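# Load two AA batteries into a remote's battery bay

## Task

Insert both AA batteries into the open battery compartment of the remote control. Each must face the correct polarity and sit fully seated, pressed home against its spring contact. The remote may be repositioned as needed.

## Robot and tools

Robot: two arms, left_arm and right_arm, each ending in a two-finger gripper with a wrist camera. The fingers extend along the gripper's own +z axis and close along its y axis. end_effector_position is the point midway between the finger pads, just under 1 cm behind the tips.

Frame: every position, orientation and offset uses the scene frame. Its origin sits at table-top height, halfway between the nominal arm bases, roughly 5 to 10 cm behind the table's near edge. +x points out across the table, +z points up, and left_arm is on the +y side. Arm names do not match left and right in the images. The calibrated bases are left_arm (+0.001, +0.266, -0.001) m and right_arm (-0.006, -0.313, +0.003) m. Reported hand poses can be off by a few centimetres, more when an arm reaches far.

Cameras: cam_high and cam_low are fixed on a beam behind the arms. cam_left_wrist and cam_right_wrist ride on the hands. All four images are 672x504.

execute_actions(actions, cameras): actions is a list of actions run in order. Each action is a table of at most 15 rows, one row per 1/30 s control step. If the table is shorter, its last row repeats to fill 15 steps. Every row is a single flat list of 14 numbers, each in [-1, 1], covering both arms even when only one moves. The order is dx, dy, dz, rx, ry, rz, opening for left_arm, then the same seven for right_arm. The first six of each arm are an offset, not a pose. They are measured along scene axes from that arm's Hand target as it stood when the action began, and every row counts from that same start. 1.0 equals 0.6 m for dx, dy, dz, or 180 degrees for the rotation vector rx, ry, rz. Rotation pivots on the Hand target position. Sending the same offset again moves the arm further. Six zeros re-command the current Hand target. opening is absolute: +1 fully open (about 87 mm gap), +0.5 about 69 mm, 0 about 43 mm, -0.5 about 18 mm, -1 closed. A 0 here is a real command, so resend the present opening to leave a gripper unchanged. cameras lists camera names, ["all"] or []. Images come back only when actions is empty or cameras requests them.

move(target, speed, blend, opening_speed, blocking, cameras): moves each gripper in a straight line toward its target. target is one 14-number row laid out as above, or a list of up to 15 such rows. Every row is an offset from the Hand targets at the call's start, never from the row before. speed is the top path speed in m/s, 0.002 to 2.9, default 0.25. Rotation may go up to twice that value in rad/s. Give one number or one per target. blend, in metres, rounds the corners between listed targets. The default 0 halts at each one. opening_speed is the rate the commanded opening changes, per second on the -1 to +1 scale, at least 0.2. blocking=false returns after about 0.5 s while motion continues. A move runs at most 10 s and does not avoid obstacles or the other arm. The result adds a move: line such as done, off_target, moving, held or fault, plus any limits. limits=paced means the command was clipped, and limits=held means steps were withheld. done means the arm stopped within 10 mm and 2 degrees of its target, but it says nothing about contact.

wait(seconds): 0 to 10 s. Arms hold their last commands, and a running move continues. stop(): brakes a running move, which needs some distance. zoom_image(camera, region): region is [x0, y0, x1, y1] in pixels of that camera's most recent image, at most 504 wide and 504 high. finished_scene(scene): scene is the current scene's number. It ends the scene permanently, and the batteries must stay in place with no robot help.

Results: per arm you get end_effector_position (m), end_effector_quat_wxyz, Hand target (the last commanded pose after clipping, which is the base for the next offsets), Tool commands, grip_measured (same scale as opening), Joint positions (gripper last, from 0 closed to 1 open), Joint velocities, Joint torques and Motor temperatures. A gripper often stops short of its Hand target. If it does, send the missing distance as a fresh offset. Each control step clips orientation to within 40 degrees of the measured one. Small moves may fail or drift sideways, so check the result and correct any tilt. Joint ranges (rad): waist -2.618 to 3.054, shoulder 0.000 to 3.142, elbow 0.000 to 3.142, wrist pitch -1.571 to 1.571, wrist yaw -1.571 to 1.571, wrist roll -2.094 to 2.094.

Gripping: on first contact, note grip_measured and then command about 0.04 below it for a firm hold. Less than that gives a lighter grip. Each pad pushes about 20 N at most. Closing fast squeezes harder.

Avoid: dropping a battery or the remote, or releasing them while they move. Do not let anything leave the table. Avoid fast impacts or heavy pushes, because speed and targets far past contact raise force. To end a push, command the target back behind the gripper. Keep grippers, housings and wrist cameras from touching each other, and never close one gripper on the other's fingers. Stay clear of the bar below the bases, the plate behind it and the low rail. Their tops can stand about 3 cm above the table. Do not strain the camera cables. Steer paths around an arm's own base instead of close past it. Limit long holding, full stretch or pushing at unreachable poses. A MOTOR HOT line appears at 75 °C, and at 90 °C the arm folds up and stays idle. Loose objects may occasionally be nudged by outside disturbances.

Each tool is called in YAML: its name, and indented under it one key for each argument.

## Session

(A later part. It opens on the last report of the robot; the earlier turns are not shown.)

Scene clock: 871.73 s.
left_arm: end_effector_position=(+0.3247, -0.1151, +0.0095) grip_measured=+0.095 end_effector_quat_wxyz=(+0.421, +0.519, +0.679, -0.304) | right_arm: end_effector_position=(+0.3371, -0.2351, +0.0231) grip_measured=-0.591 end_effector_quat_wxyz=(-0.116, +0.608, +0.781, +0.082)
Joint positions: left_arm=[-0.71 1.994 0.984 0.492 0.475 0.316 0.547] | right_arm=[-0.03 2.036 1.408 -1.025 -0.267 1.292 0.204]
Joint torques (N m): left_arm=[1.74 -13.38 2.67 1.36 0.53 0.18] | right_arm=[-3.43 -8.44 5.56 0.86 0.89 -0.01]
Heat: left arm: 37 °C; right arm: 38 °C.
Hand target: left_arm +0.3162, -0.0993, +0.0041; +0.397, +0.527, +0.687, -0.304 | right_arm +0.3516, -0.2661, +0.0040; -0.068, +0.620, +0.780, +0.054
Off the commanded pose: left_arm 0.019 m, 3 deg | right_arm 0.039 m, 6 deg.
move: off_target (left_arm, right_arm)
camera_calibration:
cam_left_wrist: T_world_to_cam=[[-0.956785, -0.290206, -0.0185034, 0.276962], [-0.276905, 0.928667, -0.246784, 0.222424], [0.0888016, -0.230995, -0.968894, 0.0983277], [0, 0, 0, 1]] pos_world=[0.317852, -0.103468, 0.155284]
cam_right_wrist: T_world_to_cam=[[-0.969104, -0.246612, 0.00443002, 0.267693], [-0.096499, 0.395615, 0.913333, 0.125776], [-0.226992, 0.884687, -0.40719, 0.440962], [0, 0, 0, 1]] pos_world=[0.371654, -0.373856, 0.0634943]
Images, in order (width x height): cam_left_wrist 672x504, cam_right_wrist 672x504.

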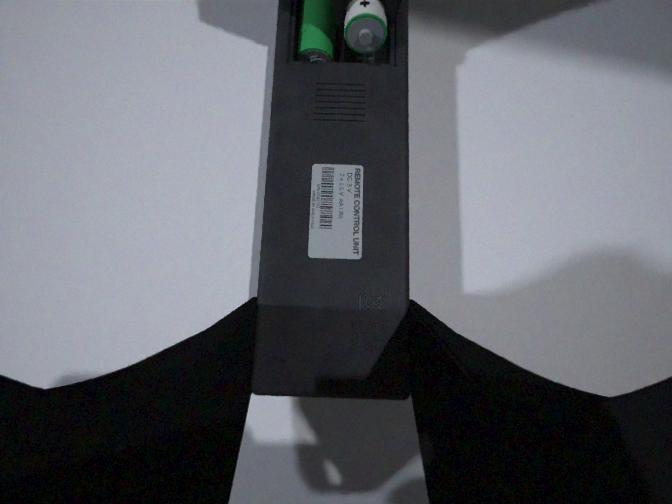

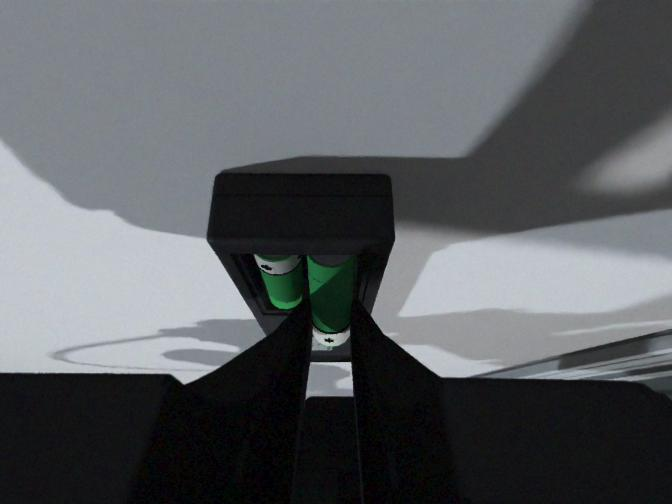

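move:
  target: [0,0,0,0,0,0,0.0,0,0,-0.02,-0.0325,-0.0075,0,-0.66]
  speed: 0.05
  cameras: ["cam_right_wrist","cam_left_wrist"]

zoom_image:
  camera: "cam_right_wrist"
  region: [200, 200, 420, 370]

zoom_image:
  camera: "cam_left_wrist"
  region: [260, 0, 420, 120]

Scene clock: 879.70 s.
left_arm: end_effector_position=(+0.3244, -0.1152, +0.0094) grip_measured=+0.095 end_effector_quat_wxyz=(+0.420, +0.520, +0.679, -0.304) | right_arm: end_effector_position=(+0.3360, -0.2351, +0.0207) grip_measured=-0.591 end_effector_quat_wxyz=(-0.108, +0.611, +0.781, +0.069)
Joint positions: left_arm=[-0.71 1.994 0.983 0.492 0.477 0.317 0.547] | right_arm=[-0.017 2.032 1.402 -1.021 -0.24 1.31 0.204]
Joint torques (N m): left_arm=[1.76 -13.39 2.66 1.36 0.51 0.15] | right_arm=[-0.61 -9.25 3.17 1.35 1.51 0.23]
Motor temperatures (°C): left_arm=[23 39 33 32 20 20 21] | right_arm=[23 37 31 21 20 21 24]
Heat: left arm: 39 °C; right arm: 37 °C.
Hand target: left_arm +0.3161, -0.0993, +0.0040; +0.397, +0.527, +0.687, -0.304 | right_arm +0.3516, -0.2661, -0.0080; -0.027, +0.622, +0.782, +0.021
Off the commanded pose: left_arm 0.019 m, 3 deg | right_arm 0.045 m, 11 deg.
move: off_target (left_arm, right_arm)
camera_calibration:
cam_left_wrist: T_world_to_cam=[[-0.957447, -0.287998, -0.0187728, 0.277032], [-0.274681, 0.929275, -0.246977, 0.221769], [0.0885741, -0.231311, -0.968839, 0.0982738], [0, 0, 0, 1]] pos_world=[0.317455, -0.103568, 0.155184]
cam_right_wrist: T_world_to_cam=[[-0.969811, -0.243423, 0.0145522, 0.267409], [-0.0923911, 0.422006, 0.901873, 0.132843], [-0.225678, 0.873302, -0.431757, 0.437116], [0, 0, 0, 1]] pos_world=[0.370257, -0.372701, 0.0650286]
Images, in order (width x height): cam_left_wrist 672x504, cam_right_wrist 672x504.

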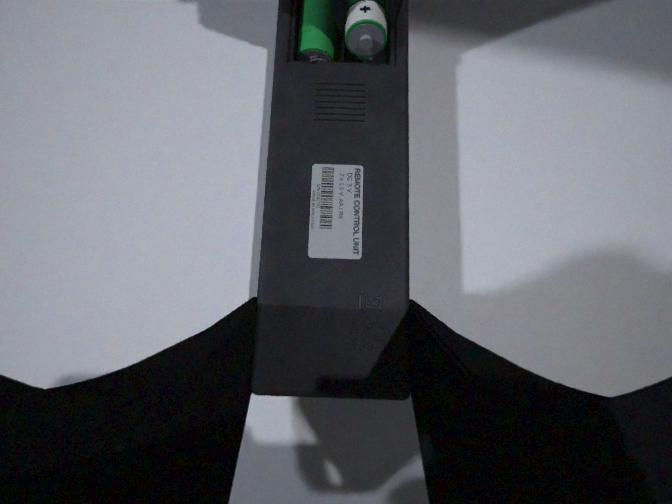

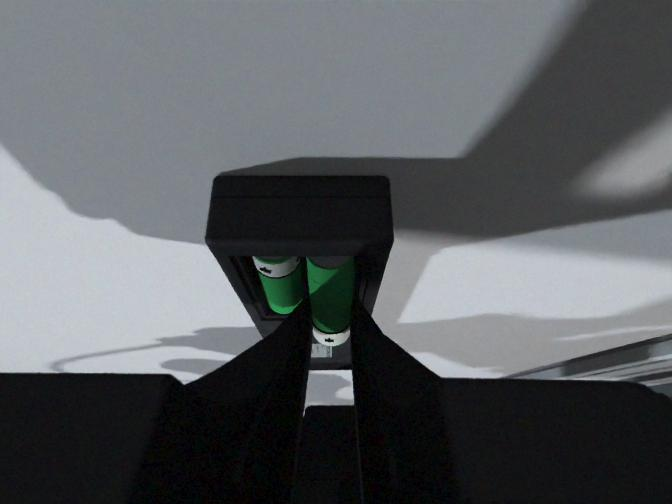

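Scaled by 2.291.

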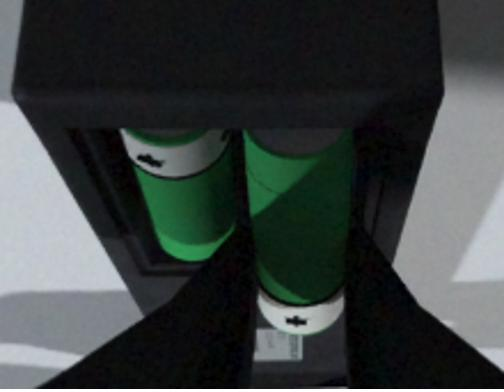

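Scaled by 3.150.

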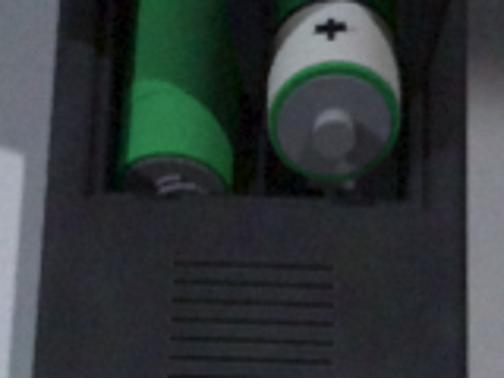

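move:
  target: [0,0,0,0,0,0,0.0,0.008,0.002,-0.01,0,0,-0.0278,-0.66]
  speed: 0.05
  cameras: ["cam_right_wrist","cam_left_wrist"]

zoom_image:
  camera: "cam_right_wrist"
  region: [200, 200, 420, 370]

zoom_image:
  camera: "cam_left_wrist"
  region: [260, 0, 420, 120]

Scene clock: 912.60 s.
left_arm: end_effector_position=(+0.3242, -0.1152, +0.0096) grip_measured=+0.095 end_effector_quat_wxyz=(+0.420, +0.520, +0.678, -0.305) | right_arm: end_effector_position=(+0.3370, -0.2341, +0.0165) grip_measured=-0.595 end_effector_quat_wxyz=(-0.108, +0.637, +0.761, +0.062)
Joint positions: left_arm=[-0.709 1.994 0.983 0.492 0.48 0.318 0.547] | right_arm=[-0.012 2.032 1.387 -1.006 -0.231 1.382 0.203]
Joint torques (N m): left_arm=[1.7 -13.39 2.65 1.35 0.48 0.15] | right_arm=[-1.07 -8.62 3.07 1.49 1.42 0.39]
Heat: left arm: 43 °C; right arm: 35 °C.
Hand target: left_arm +0.3161, -0.0992, +0.0040; +0.397, +0.527, +0.687, -0.304 | right_arm +0.3564, -0.2650, -0.0140; -0.026, +0.656, +0.754, +0.022
Off the commanded pose: left_arm 0.019 m, 3 deg | right_arm 0.048 m, 11 deg.
move: off_target (left_arm, right_arm)
camera_calibration:
cam_left_wrist: T_world_to_cam=[[-0.95813, -0.285788, -0.0176395, 0.27727], [-0.272717, 0.929607, -0.247903, 0.221135], [0.0872457, -0.232713, -0.968624, 0.098667], [0, 0, 0, 1]] pos_world=[0.31736, -0.103367, 0.155282]
cam_right_wrist: T_world_to_cam=[[-0.982838, -0.181265, 0.0342501, 0.287239], [-0.049854, 0.439753, 0.896734, 0.126214], [-0.177608, 0.879637, -0.441242, 0.420024], [0, 0, 0, 1]] pos_world=[0.363201, -0.372905, 0.0623139]
Images, in order (width x height): cam_left_wrist 672x504, cam_right_wrist 672x504.

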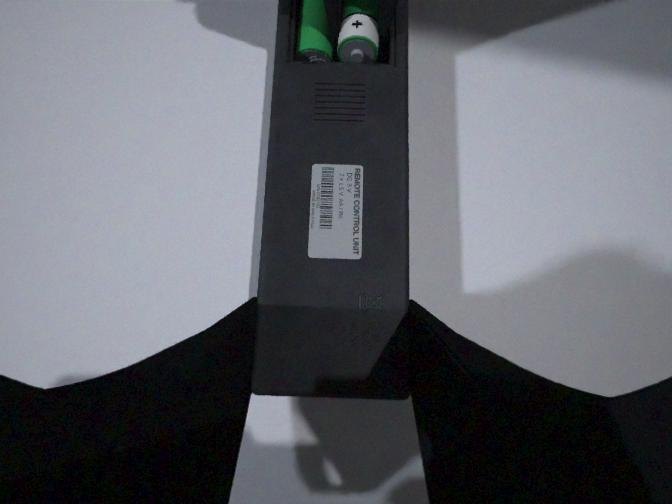

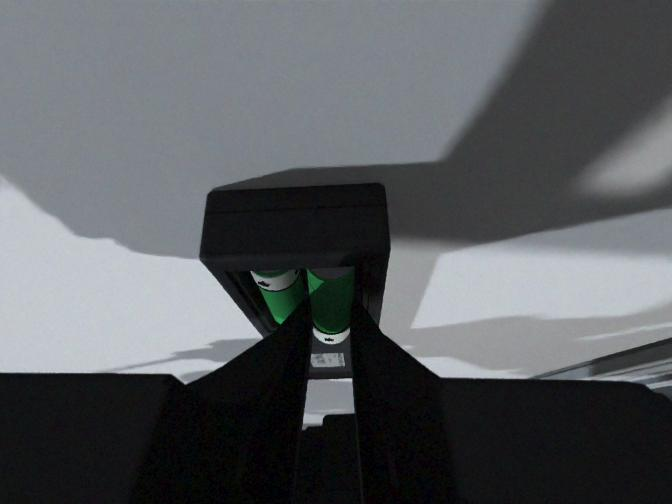

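Scaled by 2.291.

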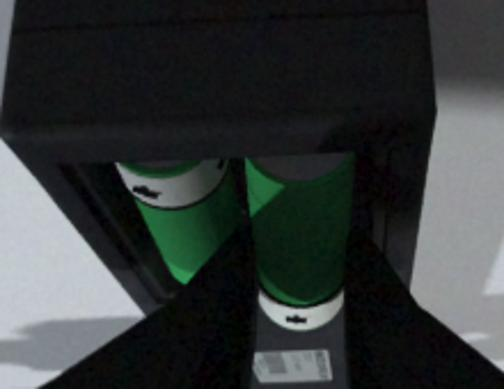

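Scaled by 3.150.

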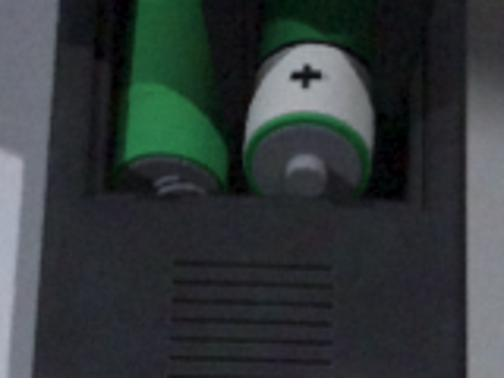

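move:
  target: [0,0,0,0,0,0,0.0,0,0.006,-0.015,-0.02,-0.005,0,-0.66]
  speed: 0.05
  cameras: ["cam_right_wrist","cam_left_wrist"]

zoom_image:
  camera: "cam_left_wrist"
  region: [260, 0, 420, 120]

Scene clock: 920.53 s.
left_arm: end_effector_position=(+0.3245, -0.1143, +0.0096) grip_measured=+0.095 end_effector_quat_wxyz=(+0.419, +0.520, +0.678, -0.307) | right_arm: end_effector_position=(+0.3369, -0.2325, +0.0158) grip_measured=-0.597 end_effector_quat_wxyz=(-0.083, +0.641, +0.762, +0.048)
Joint positions: left_arm=[-0.705 1.994 0.982 0.492 0.486 0.317 0.547] | right_arm=[0.016 2.006 1.365 -0.982 -0.179 1.42 0.202]
Joint torques (N m): left_arm=[1.33 -13.39 2.77 1.34 0.4 0.15] | right_arm=[-0.1 -6.53 2.43 1.7 1.53 0.39]
Motor temperatures (°C): left_arm=[23 44 32 31 20 20 21] | right_arm=[23 35 30 23 22 22 24]
Heat: left arm: 44 °C; right arm: 35 °C.
Hand target: left_arm +0.3161, -0.0993, +0.0041; +0.397, +0.527, +0.687, -0.304 | right_arm +0.3564, -0.2614, -0.0231; +0.000, +0.656, +0.755, +0.004
Off the commanded pose: left_arm 0.018 m, 3 deg | right_arm 0.052 m, 11 deg.
move: off_target (left_arm, right_arm)
camera_calibration:
cam_left_wrist: T_world_to_cam=[[-0.958539, -0.284601, -0.0143015, 0.278052], [-0.272258, 0.929474, -0.248904, 0.220112], [0.0841313, -0.234691, -0.968423, 0.0996623], [0, 0, 0, 1]] pos_world=[0.318066, -0.102064, 0.155278]
cam_right_wrist: T_world_to_cam=[[-0.984293, -0.17497, 0.0235144, 0.289623], [-0.0659222, 0.487826, 0.870448, 0.143074], [-0.163773, 0.855226, -0.491698, 0.408754], [0, 0, 0, 1]] pos_world=[0.361449, -0.368697, 0.0696353]
Images, in order (width x height): cam_left_wrist 672x504, cam_right_wrist 672x504.

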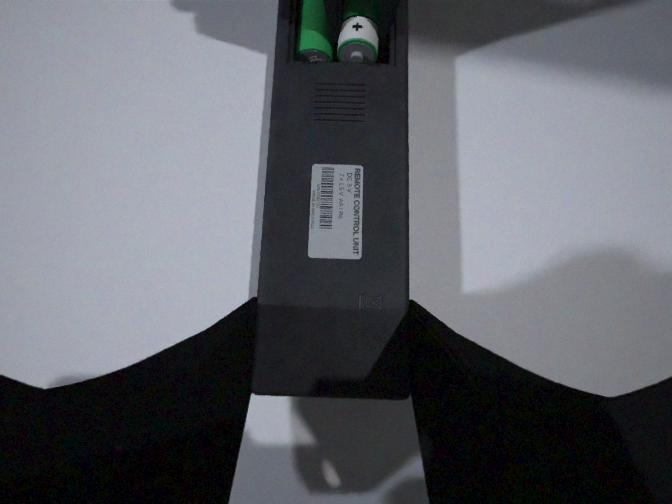

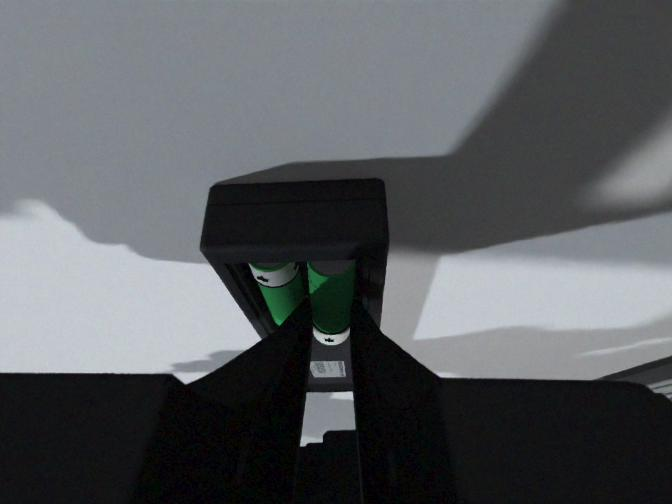

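Scaled by 3.150.

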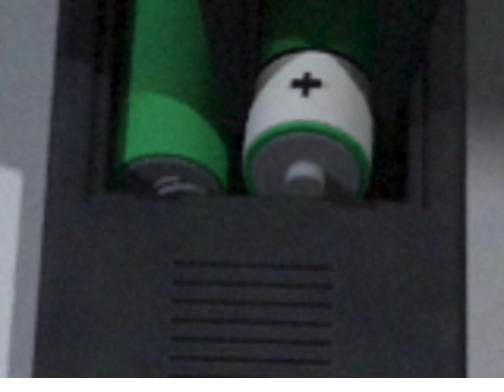

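move:
  target: [0.0057,-0.0337,0,0,0,0,0.0,-0.029,0.0457,0.0585,0.044,0.0062,0,-0.66]
  speed: 0.06
  cameras: ["cam_right_wrist","cam_left_wrist"]

zoom_image:
  camera: "cam_left_wrist"
  region: [260, 0, 420, 120]

Scene clock: 930.53 s.
left_arm: end_effector_position=(+0.3230, -0.1165, +0.0099) grip_measured=+0.095 end_effector_quat_wxyz=(+0.410, +0.524, +0.681, -0.307) | right_arm: end_effector_position=(+0.3360, -0.2301, +0.0170) grip_measured=-0.597 end_effector_quat_wxyz=(-0.073, +0.646, +0.758, +0.056)
Joint positions: left_arm=[-0.711 1.994 1.006 0.445 0.486 0.323 0.547] | right_arm=[0.023 1.977 1.329 -0.948 -0.179 1.442 0.202]
Joint torques (N m): left_arm=[-1.52 -9.51 6.8 1.63 0.07 -0.08] | right_arm=[0.83 -11.11 3.48 0.73 0.32 0.32]
Heat: left arm: 45 °C; right arm: 35 °C.
Hand target: left_arm +0.3195, -0.1195, +0.0040; +0.397, +0.527, +0.687, -0.304 | right_arm +0.3390, -0.2339, +0.0121; -0.052, +0.655, +0.752, +0.050
Off the commanded pose: left_arm 0.007 m, 2 deg | right_arm 0.007 m, 3 deg.
move: off_target (right_arm)
camera_calibration:
cam_left_wrist: T_world_to_cam=[[-0.961048, -0.276297, -0.00689246, 0.277785], [-0.267329, 0.935606, -0.2306, 0.220943], [0.0701628, -0.219775, -0.973024, 0.105892], [0, 0, 0, 1]] pos_world=[0.318599, -0.106692, 0.155899]
cam_right_wrist: T_world_to_cam=[[-0.987135, -0.159886, 0.000362434, 0.293919], [-0.0789139, 0.489184, 0.868603, 0.14558], [-0.139054, 0.8574, -0.495508, 0.39947], [0, 0, 0, 1]] pos_world=[0.357174, -0.366727, 0.0713831]
Images, in order (width x height): cam_left_wrist 672x504, cam_right_wrist 672x504.

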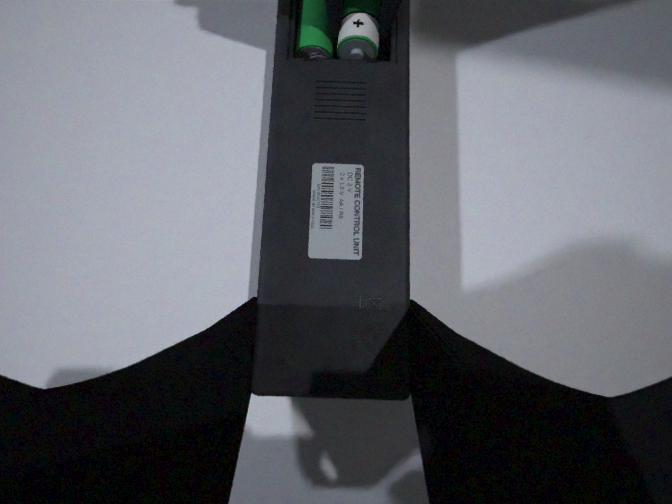

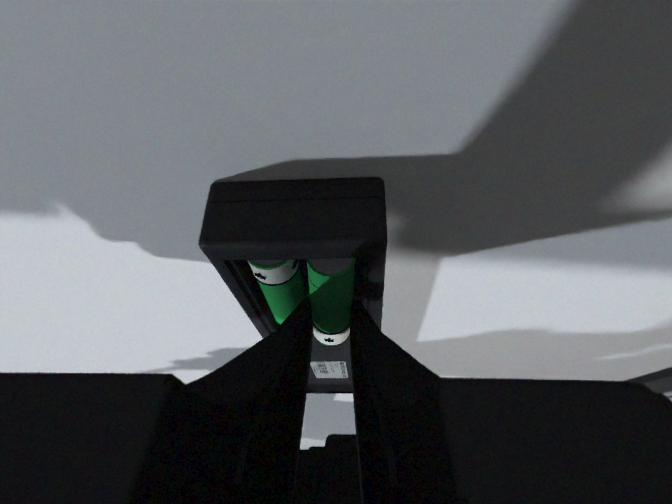

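Scaled by 3.150.

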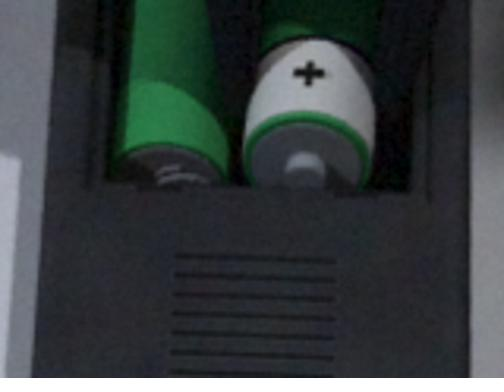

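move:
  target: [0,0,0,0,0,0,0.0,0,0,0,0,0,0,-0.46]
  opening_speed: 0.3
  cameras: ["cam_right_wrist","cam_left_wrist"]

zoom_image:
  camera: "cam_left_wrist"
  region: [260, 0, 420, 120]

zoom_image:
  camera: "cam_right_wrist"
  region: [200, 210, 420, 380]

Scene clock: 937.60 s.
left_arm: end_effector_position=(+0.3230, -0.1165, +0.0099) grip_measured=+0.095 end_effector_quat_wxyz=(+0.410, +0.524, +0.681, -0.307) | right_arm: end_effector_position=(+0.3360, -0.2300, +0.0171) grip_measured=-0.575 end_effector_quat_wxyz=(-0.074, +0.646, +0.757, +0.057)
Joint positions: left_arm=[-0.711 1.994 1.006 0.445 0.486 0.323 0.547] | right_arm=[0.023 1.977 1.329 -0.948 -0.18 1.442 0.213]
Joint torques (N m): left_arm=[-1.5 -9.5 6.8 1.62 0.07 -0.08] | right_arm=[0.85 -11.11 3.48 0.73 0.32 0.32]
Heat: left arm: 44 °C; right arm: 35 °C.
Hand target: left_arm +0.3195, -0.1195, +0.0040; +0.397, +0.527, +0.687, -0.304 | right_arm +0.3390, -0.2339, +0.0121; -0.052, +0.655, +0.752, +0.050
Off the commanded pose: left_arm 0.007 m, 2 deg | right_arm 0.007 m, 3 deg.
move: off_target (right_arm)
camera_calibration:
cam_left_wrist: T_world_to_cam=[[-0.961048, -0.276297, -0.00689246, 0.277785], [-0.267329, 0.935606, -0.2306, 0.220943], [0.0701628, -0.219775, -0.973024, 0.105892], [0, 0, 0, 1]] pos_world=[0.318599, -0.106692, 0.155899]
cam_right_wrist: T_world_to_cam=[[-0.987201, -0.159479, 0.000356312, 0.294107], [-0.0786092, 0.488546, 0.86899, 0.145249], [-0.13876, 0.85784, -0.494829, 0.399343], [0, 0, 0, 1]] pos_world=[0.357174, -0.36663, 0.0712817]
Images, in order (width x height): cam_left_wrist 672x504, cam_right_wrist 672x504.

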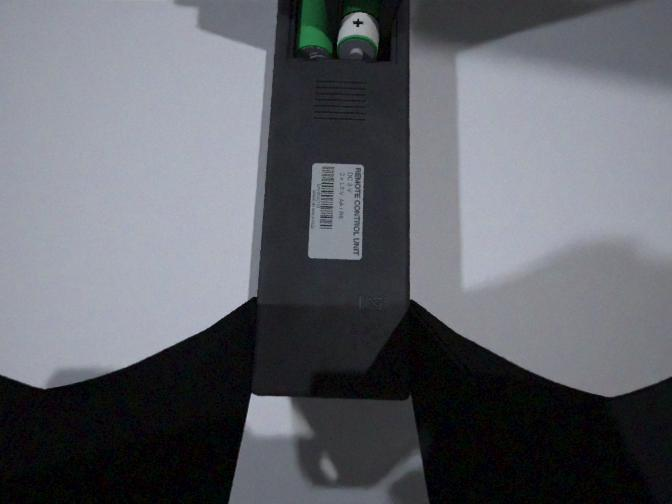

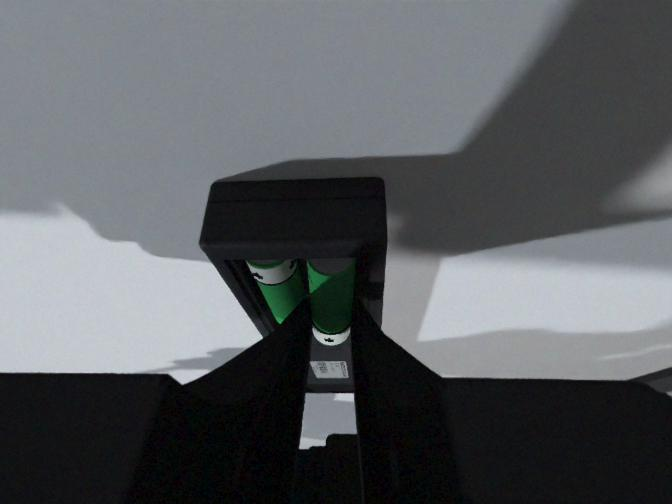

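Scaled by 3.150.

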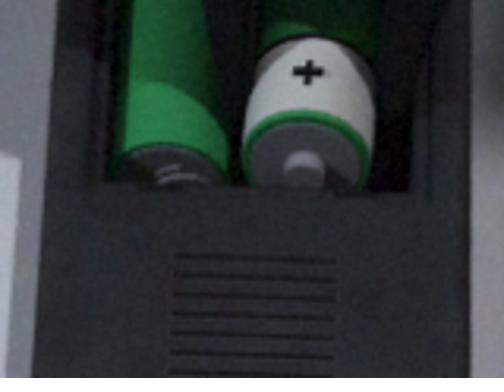

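Scaled by 2.291.

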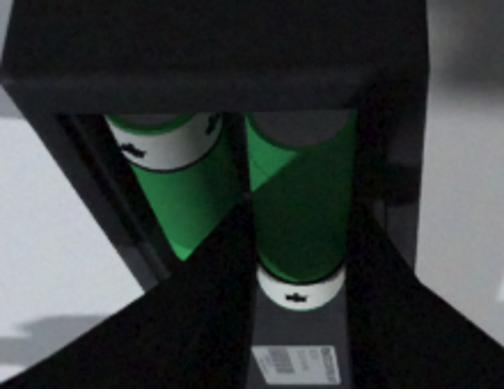

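move:
  target: [0,0,0,0,0,0,0.0,0,0,0.022,0,0,0,-0.57]
  speed: 0.04
  opening_speed: 0.3
  cameras: ["cam_right_wrist","cam_left_wrist"]

zoom_image:
  camera: "cam_left_wrist"
  region: [260, 0, 420, 120]

zoom_image:
  camera: "cam_right_wrist"
  region: [200, 210, 420, 380]

Scene clock: 945.50 s.
left_arm: end_effector_position=(+0.3230, -0.1165, +0.0099) grip_measured=+0.095 end_effector_quat_wxyz=(+0.410, +0.524, +0.681, -0.307) | right_arm: end_effector_position=(+0.3361, -0.2300, +0.0176) grip_measured=-0.574 end_effector_quat_wxyz=(-0.073, +0.648, +0.756, +0.057)
Joint positions: left_arm=[-0.711 1.994 1.006 0.445 0.486 0.323 0.547] | right_arm=[0.023 1.975 1.329 -0.949 -0.18 1.446 0.213]
Joint torques (N m): left_arm=[-1.48 -9.51 6.79 1.63 0.07 -0.07] | right_arm=[0.83 -12.94 5.85 0.22 0.32 0.3]
Heat: left arm: 43 °C; right arm: 35 °C.
Hand target: left_arm +0.3195, -0.1195, +0.0040; +0.397, +0.527, +0.687, -0.304 | right_arm +0.3390, -0.2339, +0.0252; -0.052, +0.655, +0.753, +0.050
Off the commanded pose: left_arm 0.007 m, 2 deg | right_arm 0.009 m, 3 deg.
move: off_target (right_arm)
camera_calibration:
cam_left_wrist: T_world_to_cam=[[-0.961048, -0.276297, -0.00689246, 0.277785], [-0.267329, 0.935606, -0.2306, 0.220943], [0.0701628, -0.219775, -0.973024, 0.105892], [0, 0, 0, 1]] pos_world=[0.318599, -0.106692, 0.155899]
cam_right_wrist: T_world_to_cam=[[-0.987802, -0.155716, 0.000289859, 0.295304], [-0.0768275, 0.488982, 0.868904, 0.14423], [-0.135444, 0.858283, -0.49498, 0.398581], [0, 0, 0, 1]] pos_world=[0.356768, -0.366637, 0.0718821]
Images, in order (width x height): cam_left_wrist 672x504, cam_right_wrist 672x504.

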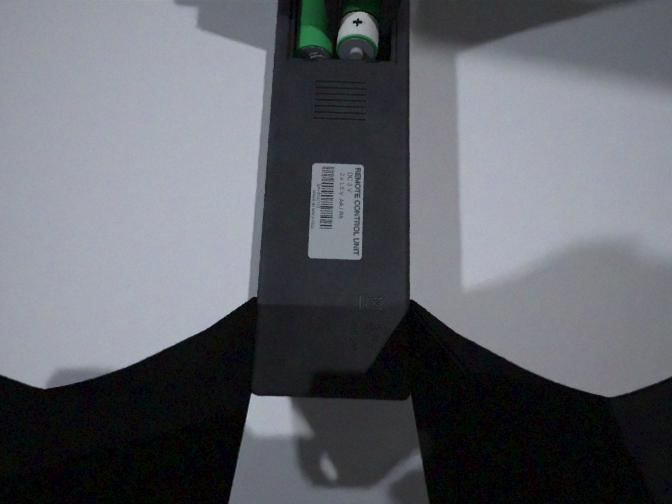

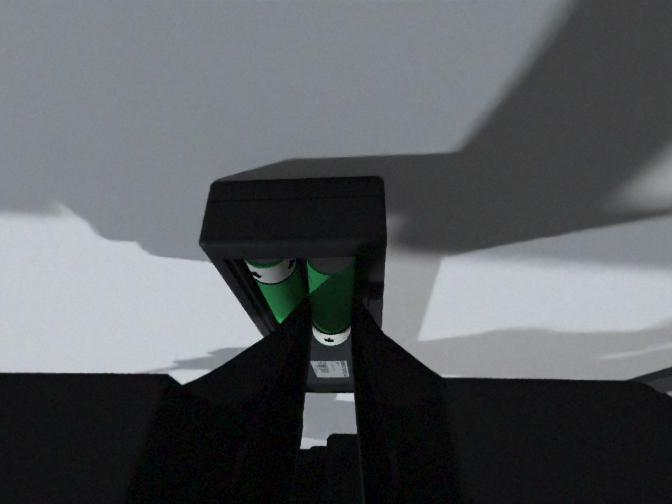

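Scaled by 3.150.

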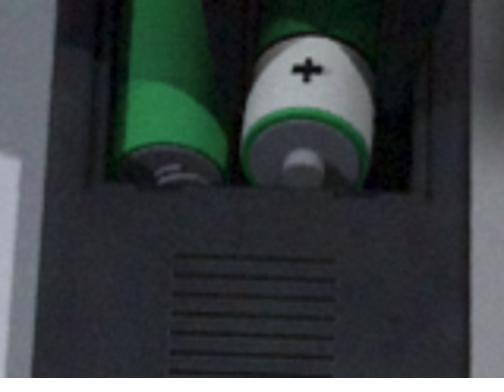

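Scaled by 2.291.

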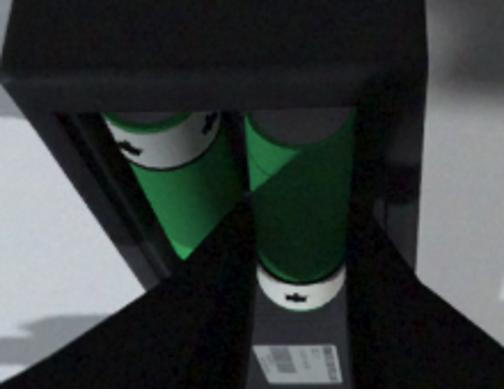

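move:
  target: [0,0,0,0,0,0,0.0,0,0,0.03,0,0,0,-0.57]
  speed: 0.04
  cameras: ["cam_right_wrist","cam_left_wrist"]

zoom_image:
  camera: "cam_left_wrist"
  region: [260, 0, 420, 120]

zoom_image:
  camera: "cam_right_wrist"
  region: [200, 210, 420, 380]

Scene clock: 953.97 s.
left_arm: end_effector_position=(+0.3213, -0.1180, +0.0099) grip_measured=+0.095 end_effector_quat_wxyz=(+0.409, +0.526, +0.680, -0.308) | right_arm: end_effector_position=(+0.3330, -0.2338, +0.0217) grip_measured=-0.570 end_effector_quat_wxyz=(-0.074, +0.653, +0.752, +0.040)
Joint positions: left_arm=[-0.715 1.994 1.006 0.445 0.486 0.323 0.547] | right_arm=[0.023 1.972 1.348 -0.992 -0.157 1.458 0.215]
Joint torques (N m): left_arm=[-1.03 -9.47 6.82 1.63 0.07 -0.08] | right_arm=[0.92 -15.05 7.69 -0.04 0.13 0.17]
Heat: left arm: 42 °C; right arm: 38 °C.
Hand target: left_arm +0.3195, -0.1195, +0.0040; +0.397, +0.527, +0.687, -0.304 | right_arm +0.3390, -0.2339, +0.0433; -0.052, +0.655, +0.752, +0.050
Off the commanded pose: left_arm 0.006 m, 2 deg | right_arm 0.022 m, 3 deg.
move: off_target (right_arm)
camera_calibration:
cam_left_wrist: T_world_to_cam=[[-0.962301, -0.271903, -0.00678332, 0.276626], [-0.263064, 0.936774, -0.230762, 0.220601], [0.0690994, -0.220278, -0.972987, 0.105979], [0, 0, 0, 1]] pos_world=[0.316906, -0.108093, 0.155899]
cam_right_wrist: T_world_to_cam=[[-0.989087, -0.144915, 0.0265961, 0.293921], [-0.0517072, 0.510448, 0.858353, 0.139222], [-0.137964, 0.84761, -0.51237, 0.402227], [0, 0, 0, 1]] pos_world=[0.353405, -0.369403, 0.0787707]
Images, in order (width x height): cam_left_wrist 672x504, cam_right_wrist 672x504.

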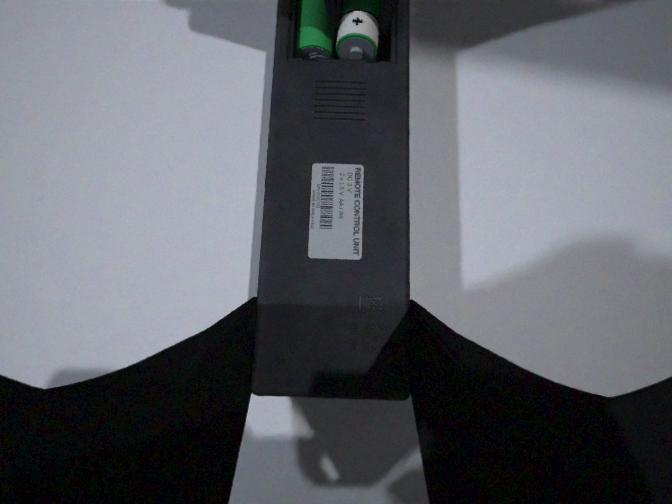

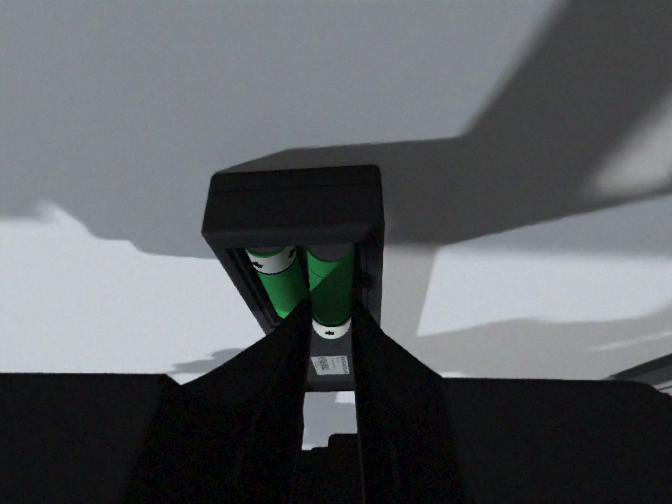

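Scaled by 3.150.

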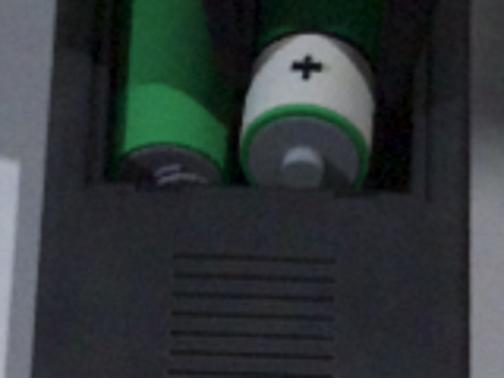

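Scaled by 2.291.

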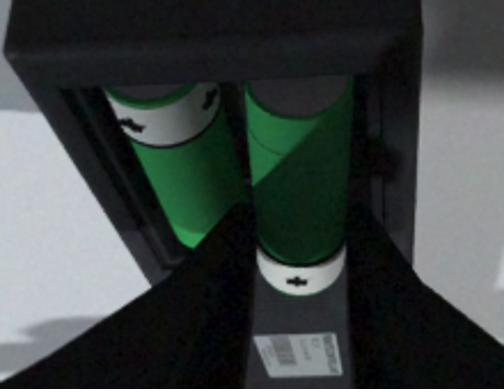

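move:
  target: [0,0,0,0,0,0,0.0,0.005,0.003,0.06,0,0,0,-0.55]
  speed: 0.06
  cameras: ["cam_right_wrist","cam_left_wrist"]

zoom_image:
  camera: "cam_left_wrist"
  region: [260, 0, 420, 120]

zoom_image:
  camera: "cam_right_wrist"
  region: [200, 150, 420, 320]

Scene clock: 964.30 s.
left_arm: end_effector_position=(+0.3213, -0.1180, +0.0099) grip_measured=+0.095 end_effector_quat_wxyz=(+0.409, +0.526, +0.680, -0.308) | right_arm: end_effector_position=(+0.3357, -0.2323, +0.0592) grip_measured=-0.550 end_effector_quat_wxyz=(-0.075, +0.652, +0.753, +0.037)
Joint positions: left_arm=[-0.715 1.994 1.006 0.445 0.486 0.323 0.547] | right_arm=[0.029 1.943 1.464 -1.143 -0.155 1.461 0.225]
Joint torques (N m): left_arm=[-1.03 -9.51 6.82 1.63 0.07 -0.07] | right_arm=[0.83 -14.34 8.01 0.04 0.1 0.21]
Motor temperatures (°C): left_arm=[23 41 35 31 20 20 21] | right_arm=[23 40 30 21 21 22 24]
Heat: left arm: 41 °C; right arm: 40 °C.
Hand target: left_arm +0.3195, -0.1195, +0.0040; +0.397, +0.527, +0.687, -0.304 | right_arm +0.3420, -0.2322, +0.0793; -0.052, +0.655, +0.752, +0.050
Off the commanded pose: left_arm 0.006 m, 2 deg | right_arm 0.021 m, 3 deg.
move: off_target (right_arm)
camera_calibration:
cam_left_wrist: T_world_to_cam=[[-0.962301, -0.271903, -0.00678332, 0.276626], [-0.263064, 0.936774, -0.230762, 0.220601], [0.0690994, -0.220278, -0.972987, 0.105979], [0, 0, 0, 1]] pos_world=[0.316906, -0.108093, 0.155899]
cam_right_wrist: T_world_to_cam=[[-0.988539, -0.147296, 0.0330961, 0.294734], [-0.0476866, 0.512657, 0.857268, 0.105625], [-0.143239, 0.845864, -0.513805, 0.421883], [0, 0, 0, 1]] pos_world=[0.356823, -0.367592, 0.116462]
Images, in order (width x height): cam_left_wrist 672x504, cam_right_wrist 672x504.

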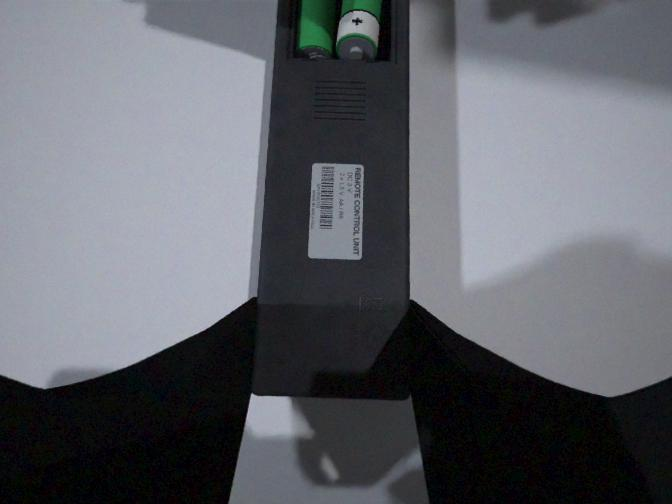

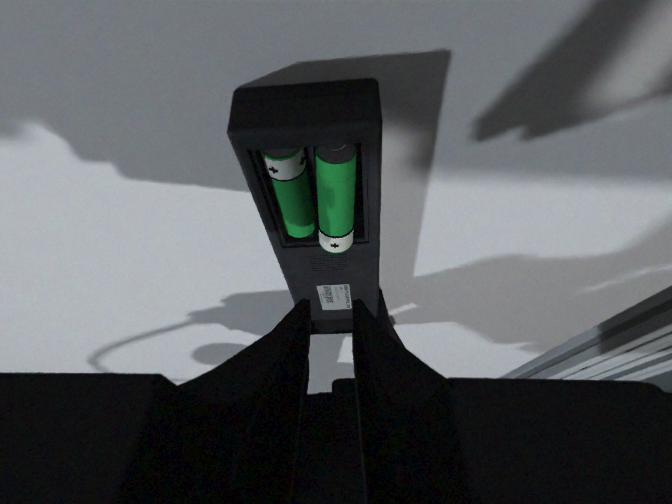

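Scaled by 3.150.

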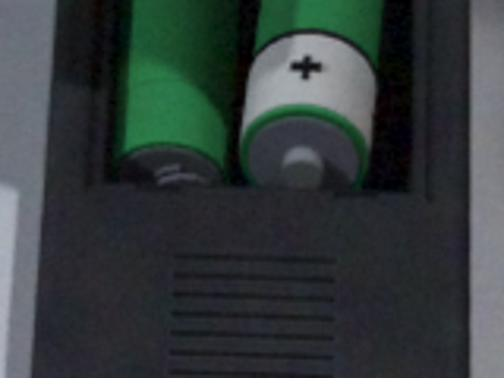

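Scaled by 2.291.

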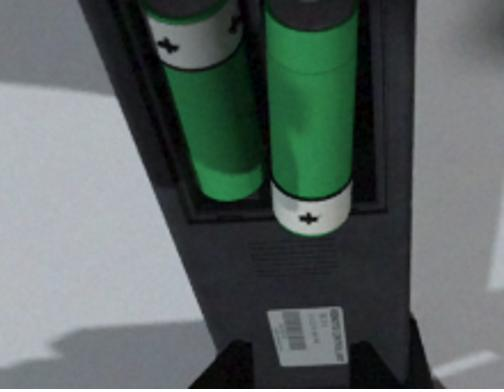

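move:
  target: [0,0,0,0,0,0,0.0,-0.0092,0.0228,-0.033,0,0,0.0167,-0.97]
  speed: 0.1
  opening_speed: 0.7
  cameras: ["cam_right_wrist"]

Scene clock: 981.97 s.
left_arm: end_effector_position=(+0.3213, -0.1180, +0.0099) grip_measured=+0.095 end_effector_quat_wxyz=(+0.409, +0.526, +0.680, -0.308) | right_arm: end_effector_position=(+0.3328, -0.2186, +0.0525) grip_measured=-0.970 end_effector_quat_wxyz=(-0.072, +0.637, +0.767, +0.039)
Joint positions: left_arm=[-0.715 1.994 1.006 0.445 0.486 0.323 0.547] | right_arm=[0.069 1.943 1.437 -1.106 -0.154 1.461 0.015]
Joint torques (N m): left_arm=[-1.01 -9.48 6.8 1.63 0.06 -0.07] | right_arm=[0.81 -12.94 5.04 0.45 0.11 0.09]
Heat: left arm: 40 °C; right arm: 40 °C.
Hand target: left_arm +0.3195, -0.1195, +0.0040; +0.397, +0.527, +0.687, -0.304 | right_arm +0.3364, -0.2184, +0.0594; -0.053, +0.635, +0.769, +0.048
Off the commanded pose: left_arm 0.006 m, 2 deg | right_arm 0.008 m, 2 deg.
move: done
camera_calibration:
cam_right_wrist: T_world_to_cam=[[-0.982047, -0.187205, 0.0231862, 0.283775], [-0.0769803, 0.50994, 0.856759, 0.113325], [-0.172213, 0.839593, -0.515196, 0.414898], [0, 0, 0, 1]] pos_world=[0.358855, -0.35301, 0.110082]
Images, in order (width x height): cam_right_wrist 672x504.

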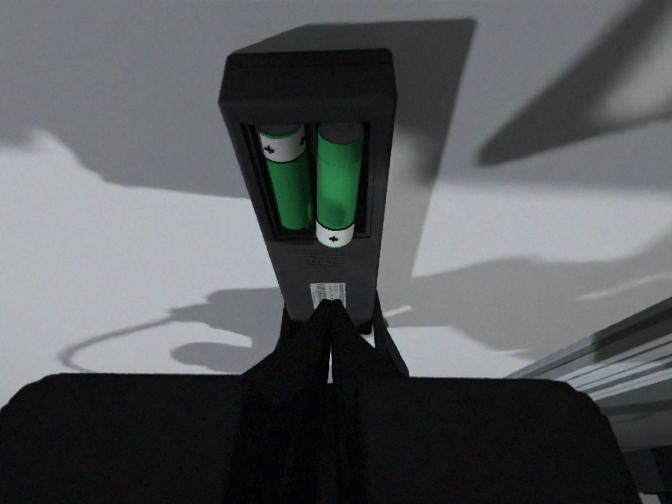

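move:
  target: [0,0,0,0,0,0,0.0,-0.003,-0.0005,-0.05,0,0,0,-0.97]
  speed: 0.06
  cameras: ["cam_right_wrist","cam_left_wrist"]

zoom_image:
  camera: "cam_right_wrist"
  region: [200, 200, 420, 370]

zoom_image:
  camera: "cam_left_wrist"
  region: [260, 0, 420, 120]

Scene clock: 992.40 s.
left_arm: end_effector_position=(+0.3213, -0.1180, +0.0099) grip_measured=+0.095 end_effector_quat_wxyz=(+0.409, +0.526, +0.680, -0.308) | right_arm: end_effector_position=(+0.3326, -0.2185, +0.0315) grip_measured=-0.970 end_effector_quat_wxyz=(-0.063, +0.636, +0.767, +0.049)
Joint positions: left_arm=[-0.715 1.994 1.006 0.445 0.486 0.323 0.547] | right_arm=[0.069 1.943 1.351 -0.992 -0.154 1.461 0.015]
Joint torques (N m): left_arm=[-1.05 -9.48 6.83 1.62 0.06 -0.06] | right_arm=[0.77 -10.13 4.98 0.53 0.11 0.08]
Heat: left arm: 40 °C; right arm: 40 °C.
Hand target: left_arm +0.3195, -0.1195, +0.0040; +0.397, +0.527, +0.687, -0.304 | right_arm +0.3347, -0.2187, +0.0294; -0.053, +0.635, +0.769, +0.048
Off the commanded pose: left_arm 0.006 m, 2 deg | right_arm 0.003 m, 1 deg.
move: done
camera_calibration:
cam_left_wrist: T_world_to_cam=[[-0.962301, -0.271903, -0.00678332, 0.276626], [-0.263064, 0.936774, -0.230762, 0.220601], [0.0690994, -0.220278, -0.972987, 0.105979], [0, 0, 0, 1]] pos_world=[0.316906, -0.108093, 0.155899]
cam_right_wrist: T_world_to_cam=[[-0.982327, -0.187131, -0.00406344, 0.285065], [-0.100348, 0.508191, 0.855378, 0.138782], [-0.158003, 0.840669, -0.517988, 0.3996], [0, 0, 0, 1]] pos_world=[0.357091, -0.353115, 0.0894349]
Images, in order (width x height): cam_left_wrist 672x504, cam_right_wrist 672x504.

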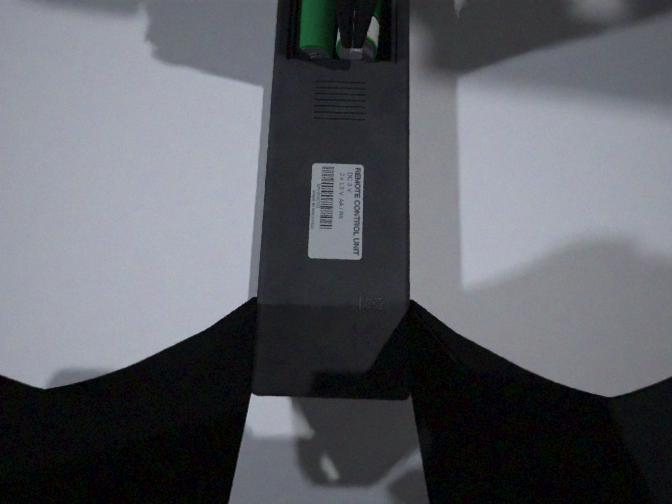

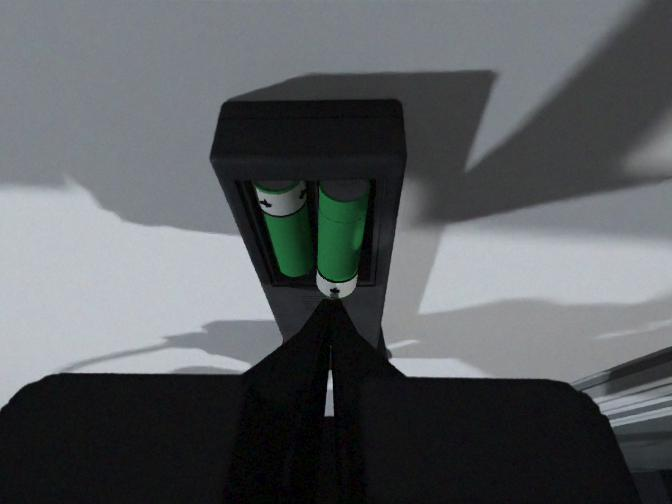

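Scaled by 2.291.

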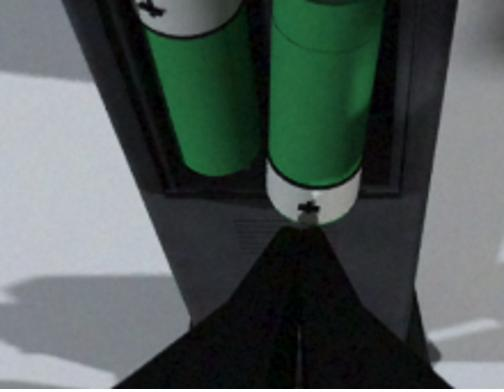

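Scaled by 3.150.

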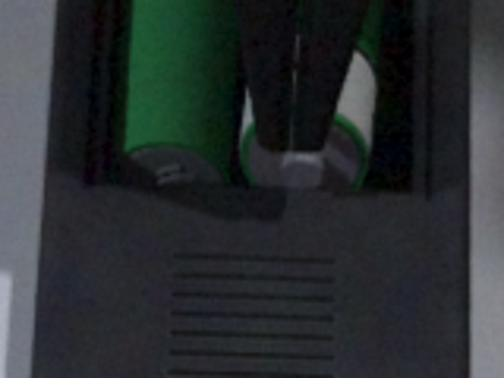

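move:
  target:
    - [0,0,0,0,0,0,0.0,-0.002,-0.0115,0.025,0,0,0,-0.97]
    - [0,0,0,0,0,0,0.0,-0.002,-0.0115,-0.003,0,0,0,-0.97]
  speed: 0.06
  cameras: ["cam_right_wrist","cam_left_wrist"]

zoom_image:
  camera: "cam_right_wrist"
  region: [200, 200, 420, 370]

zoom_image:
  camera: "cam_left_wrist"
  region: [260, 0, 420, 120]

Scene clock: 1005.10 s.
left_arm: end_effector_position=(+0.3213, -0.1180, +0.0099) grip_measured=+0.095 end_effector_quat_wxyz=(+0.409, +0.526, +0.680, -0.308) | right_arm: end_effector_position=(+0.3293, -0.2214, +0.0297) grip_measured=-0.970 end_effector_quat_wxyz=(-0.066, +0.635, +0.768, +0.045)
Joint positions: left_arm=[-0.715 1.994 1.006 0.445 0.486 0.323 0.547] | right_arm=[0.061 1.943 1.342 -0.996 -0.154 1.449 0.015]
Joint torques (N m): left_arm=[-1.09 -9.48 6.8 1.63 0.06 -0.07] | right_arm=[-0.38 -10.39 4.71 0.61 0.11 0.02]
Heat: left arm: 40 °C; right arm: 39 °C.
Hand target: left_arm +0.3195, -0.1195, +0.0040; +0.397, +0.527, +0.687, -0.304 | right_arm +0.3335, -0.2257, +0.0277; -0.053, +0.635, +0.769, +0.048
Off the commanded pose: left_arm 0.006 m, 2 deg | right_arm 0.006 m, 2 deg.
move: done
camera_calibration:
cam_left_wrist: T_world_to_cam=[[-0.962301, -0.271903, -0.00678332, 0.276626], [-0.263064, 0.936774, -0.230762, 0.220601], [0.0690994, -0.220278, -0.972987, 0.105979], [0, 0, 0, 1]] pos_world=[0.316906, -0.108093, 0.155899]
cam_right_wrist: T_world_to_cam=[[-0.981476, -0.191497, 0.00575734, 0.27959], [-0.0941144, 0.508104, 0.856139, 0.139391], [-0.166873, 0.839738, -0.516714, 0.403246], [0, 0, 0, 1]] pos_world=[0.35482, -0.355905, 0.0874155]
Images, in order (width x height): cam_left_wrist 672x504, cam_right_wrist 672x504.

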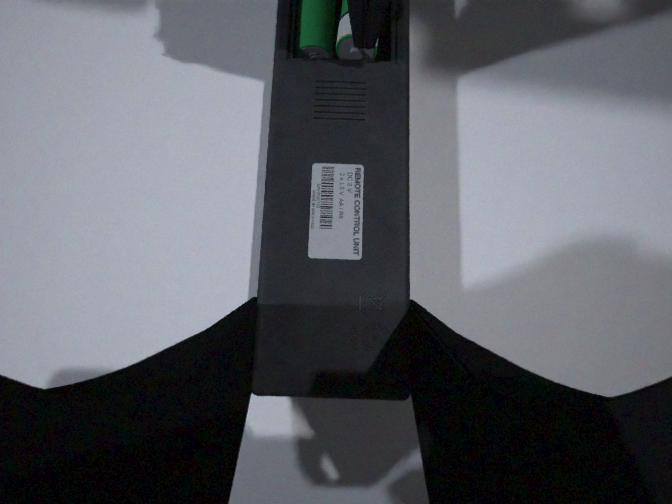

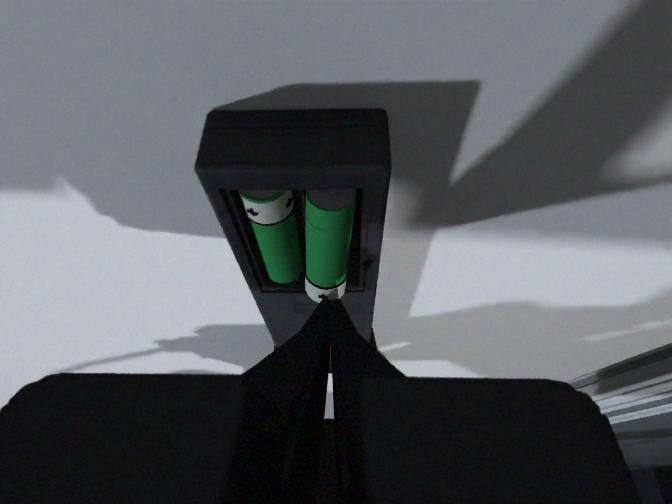

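Scaled by 2.291.

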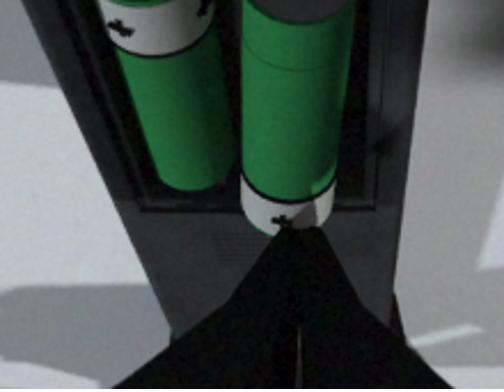

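Scaled by 3.150.

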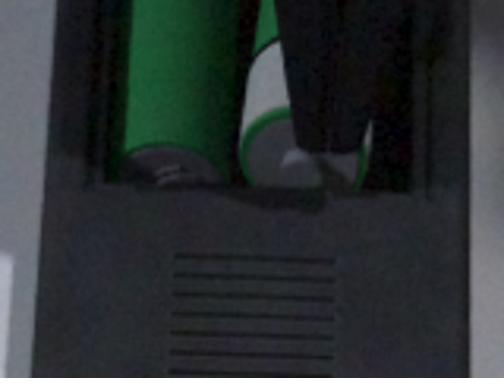

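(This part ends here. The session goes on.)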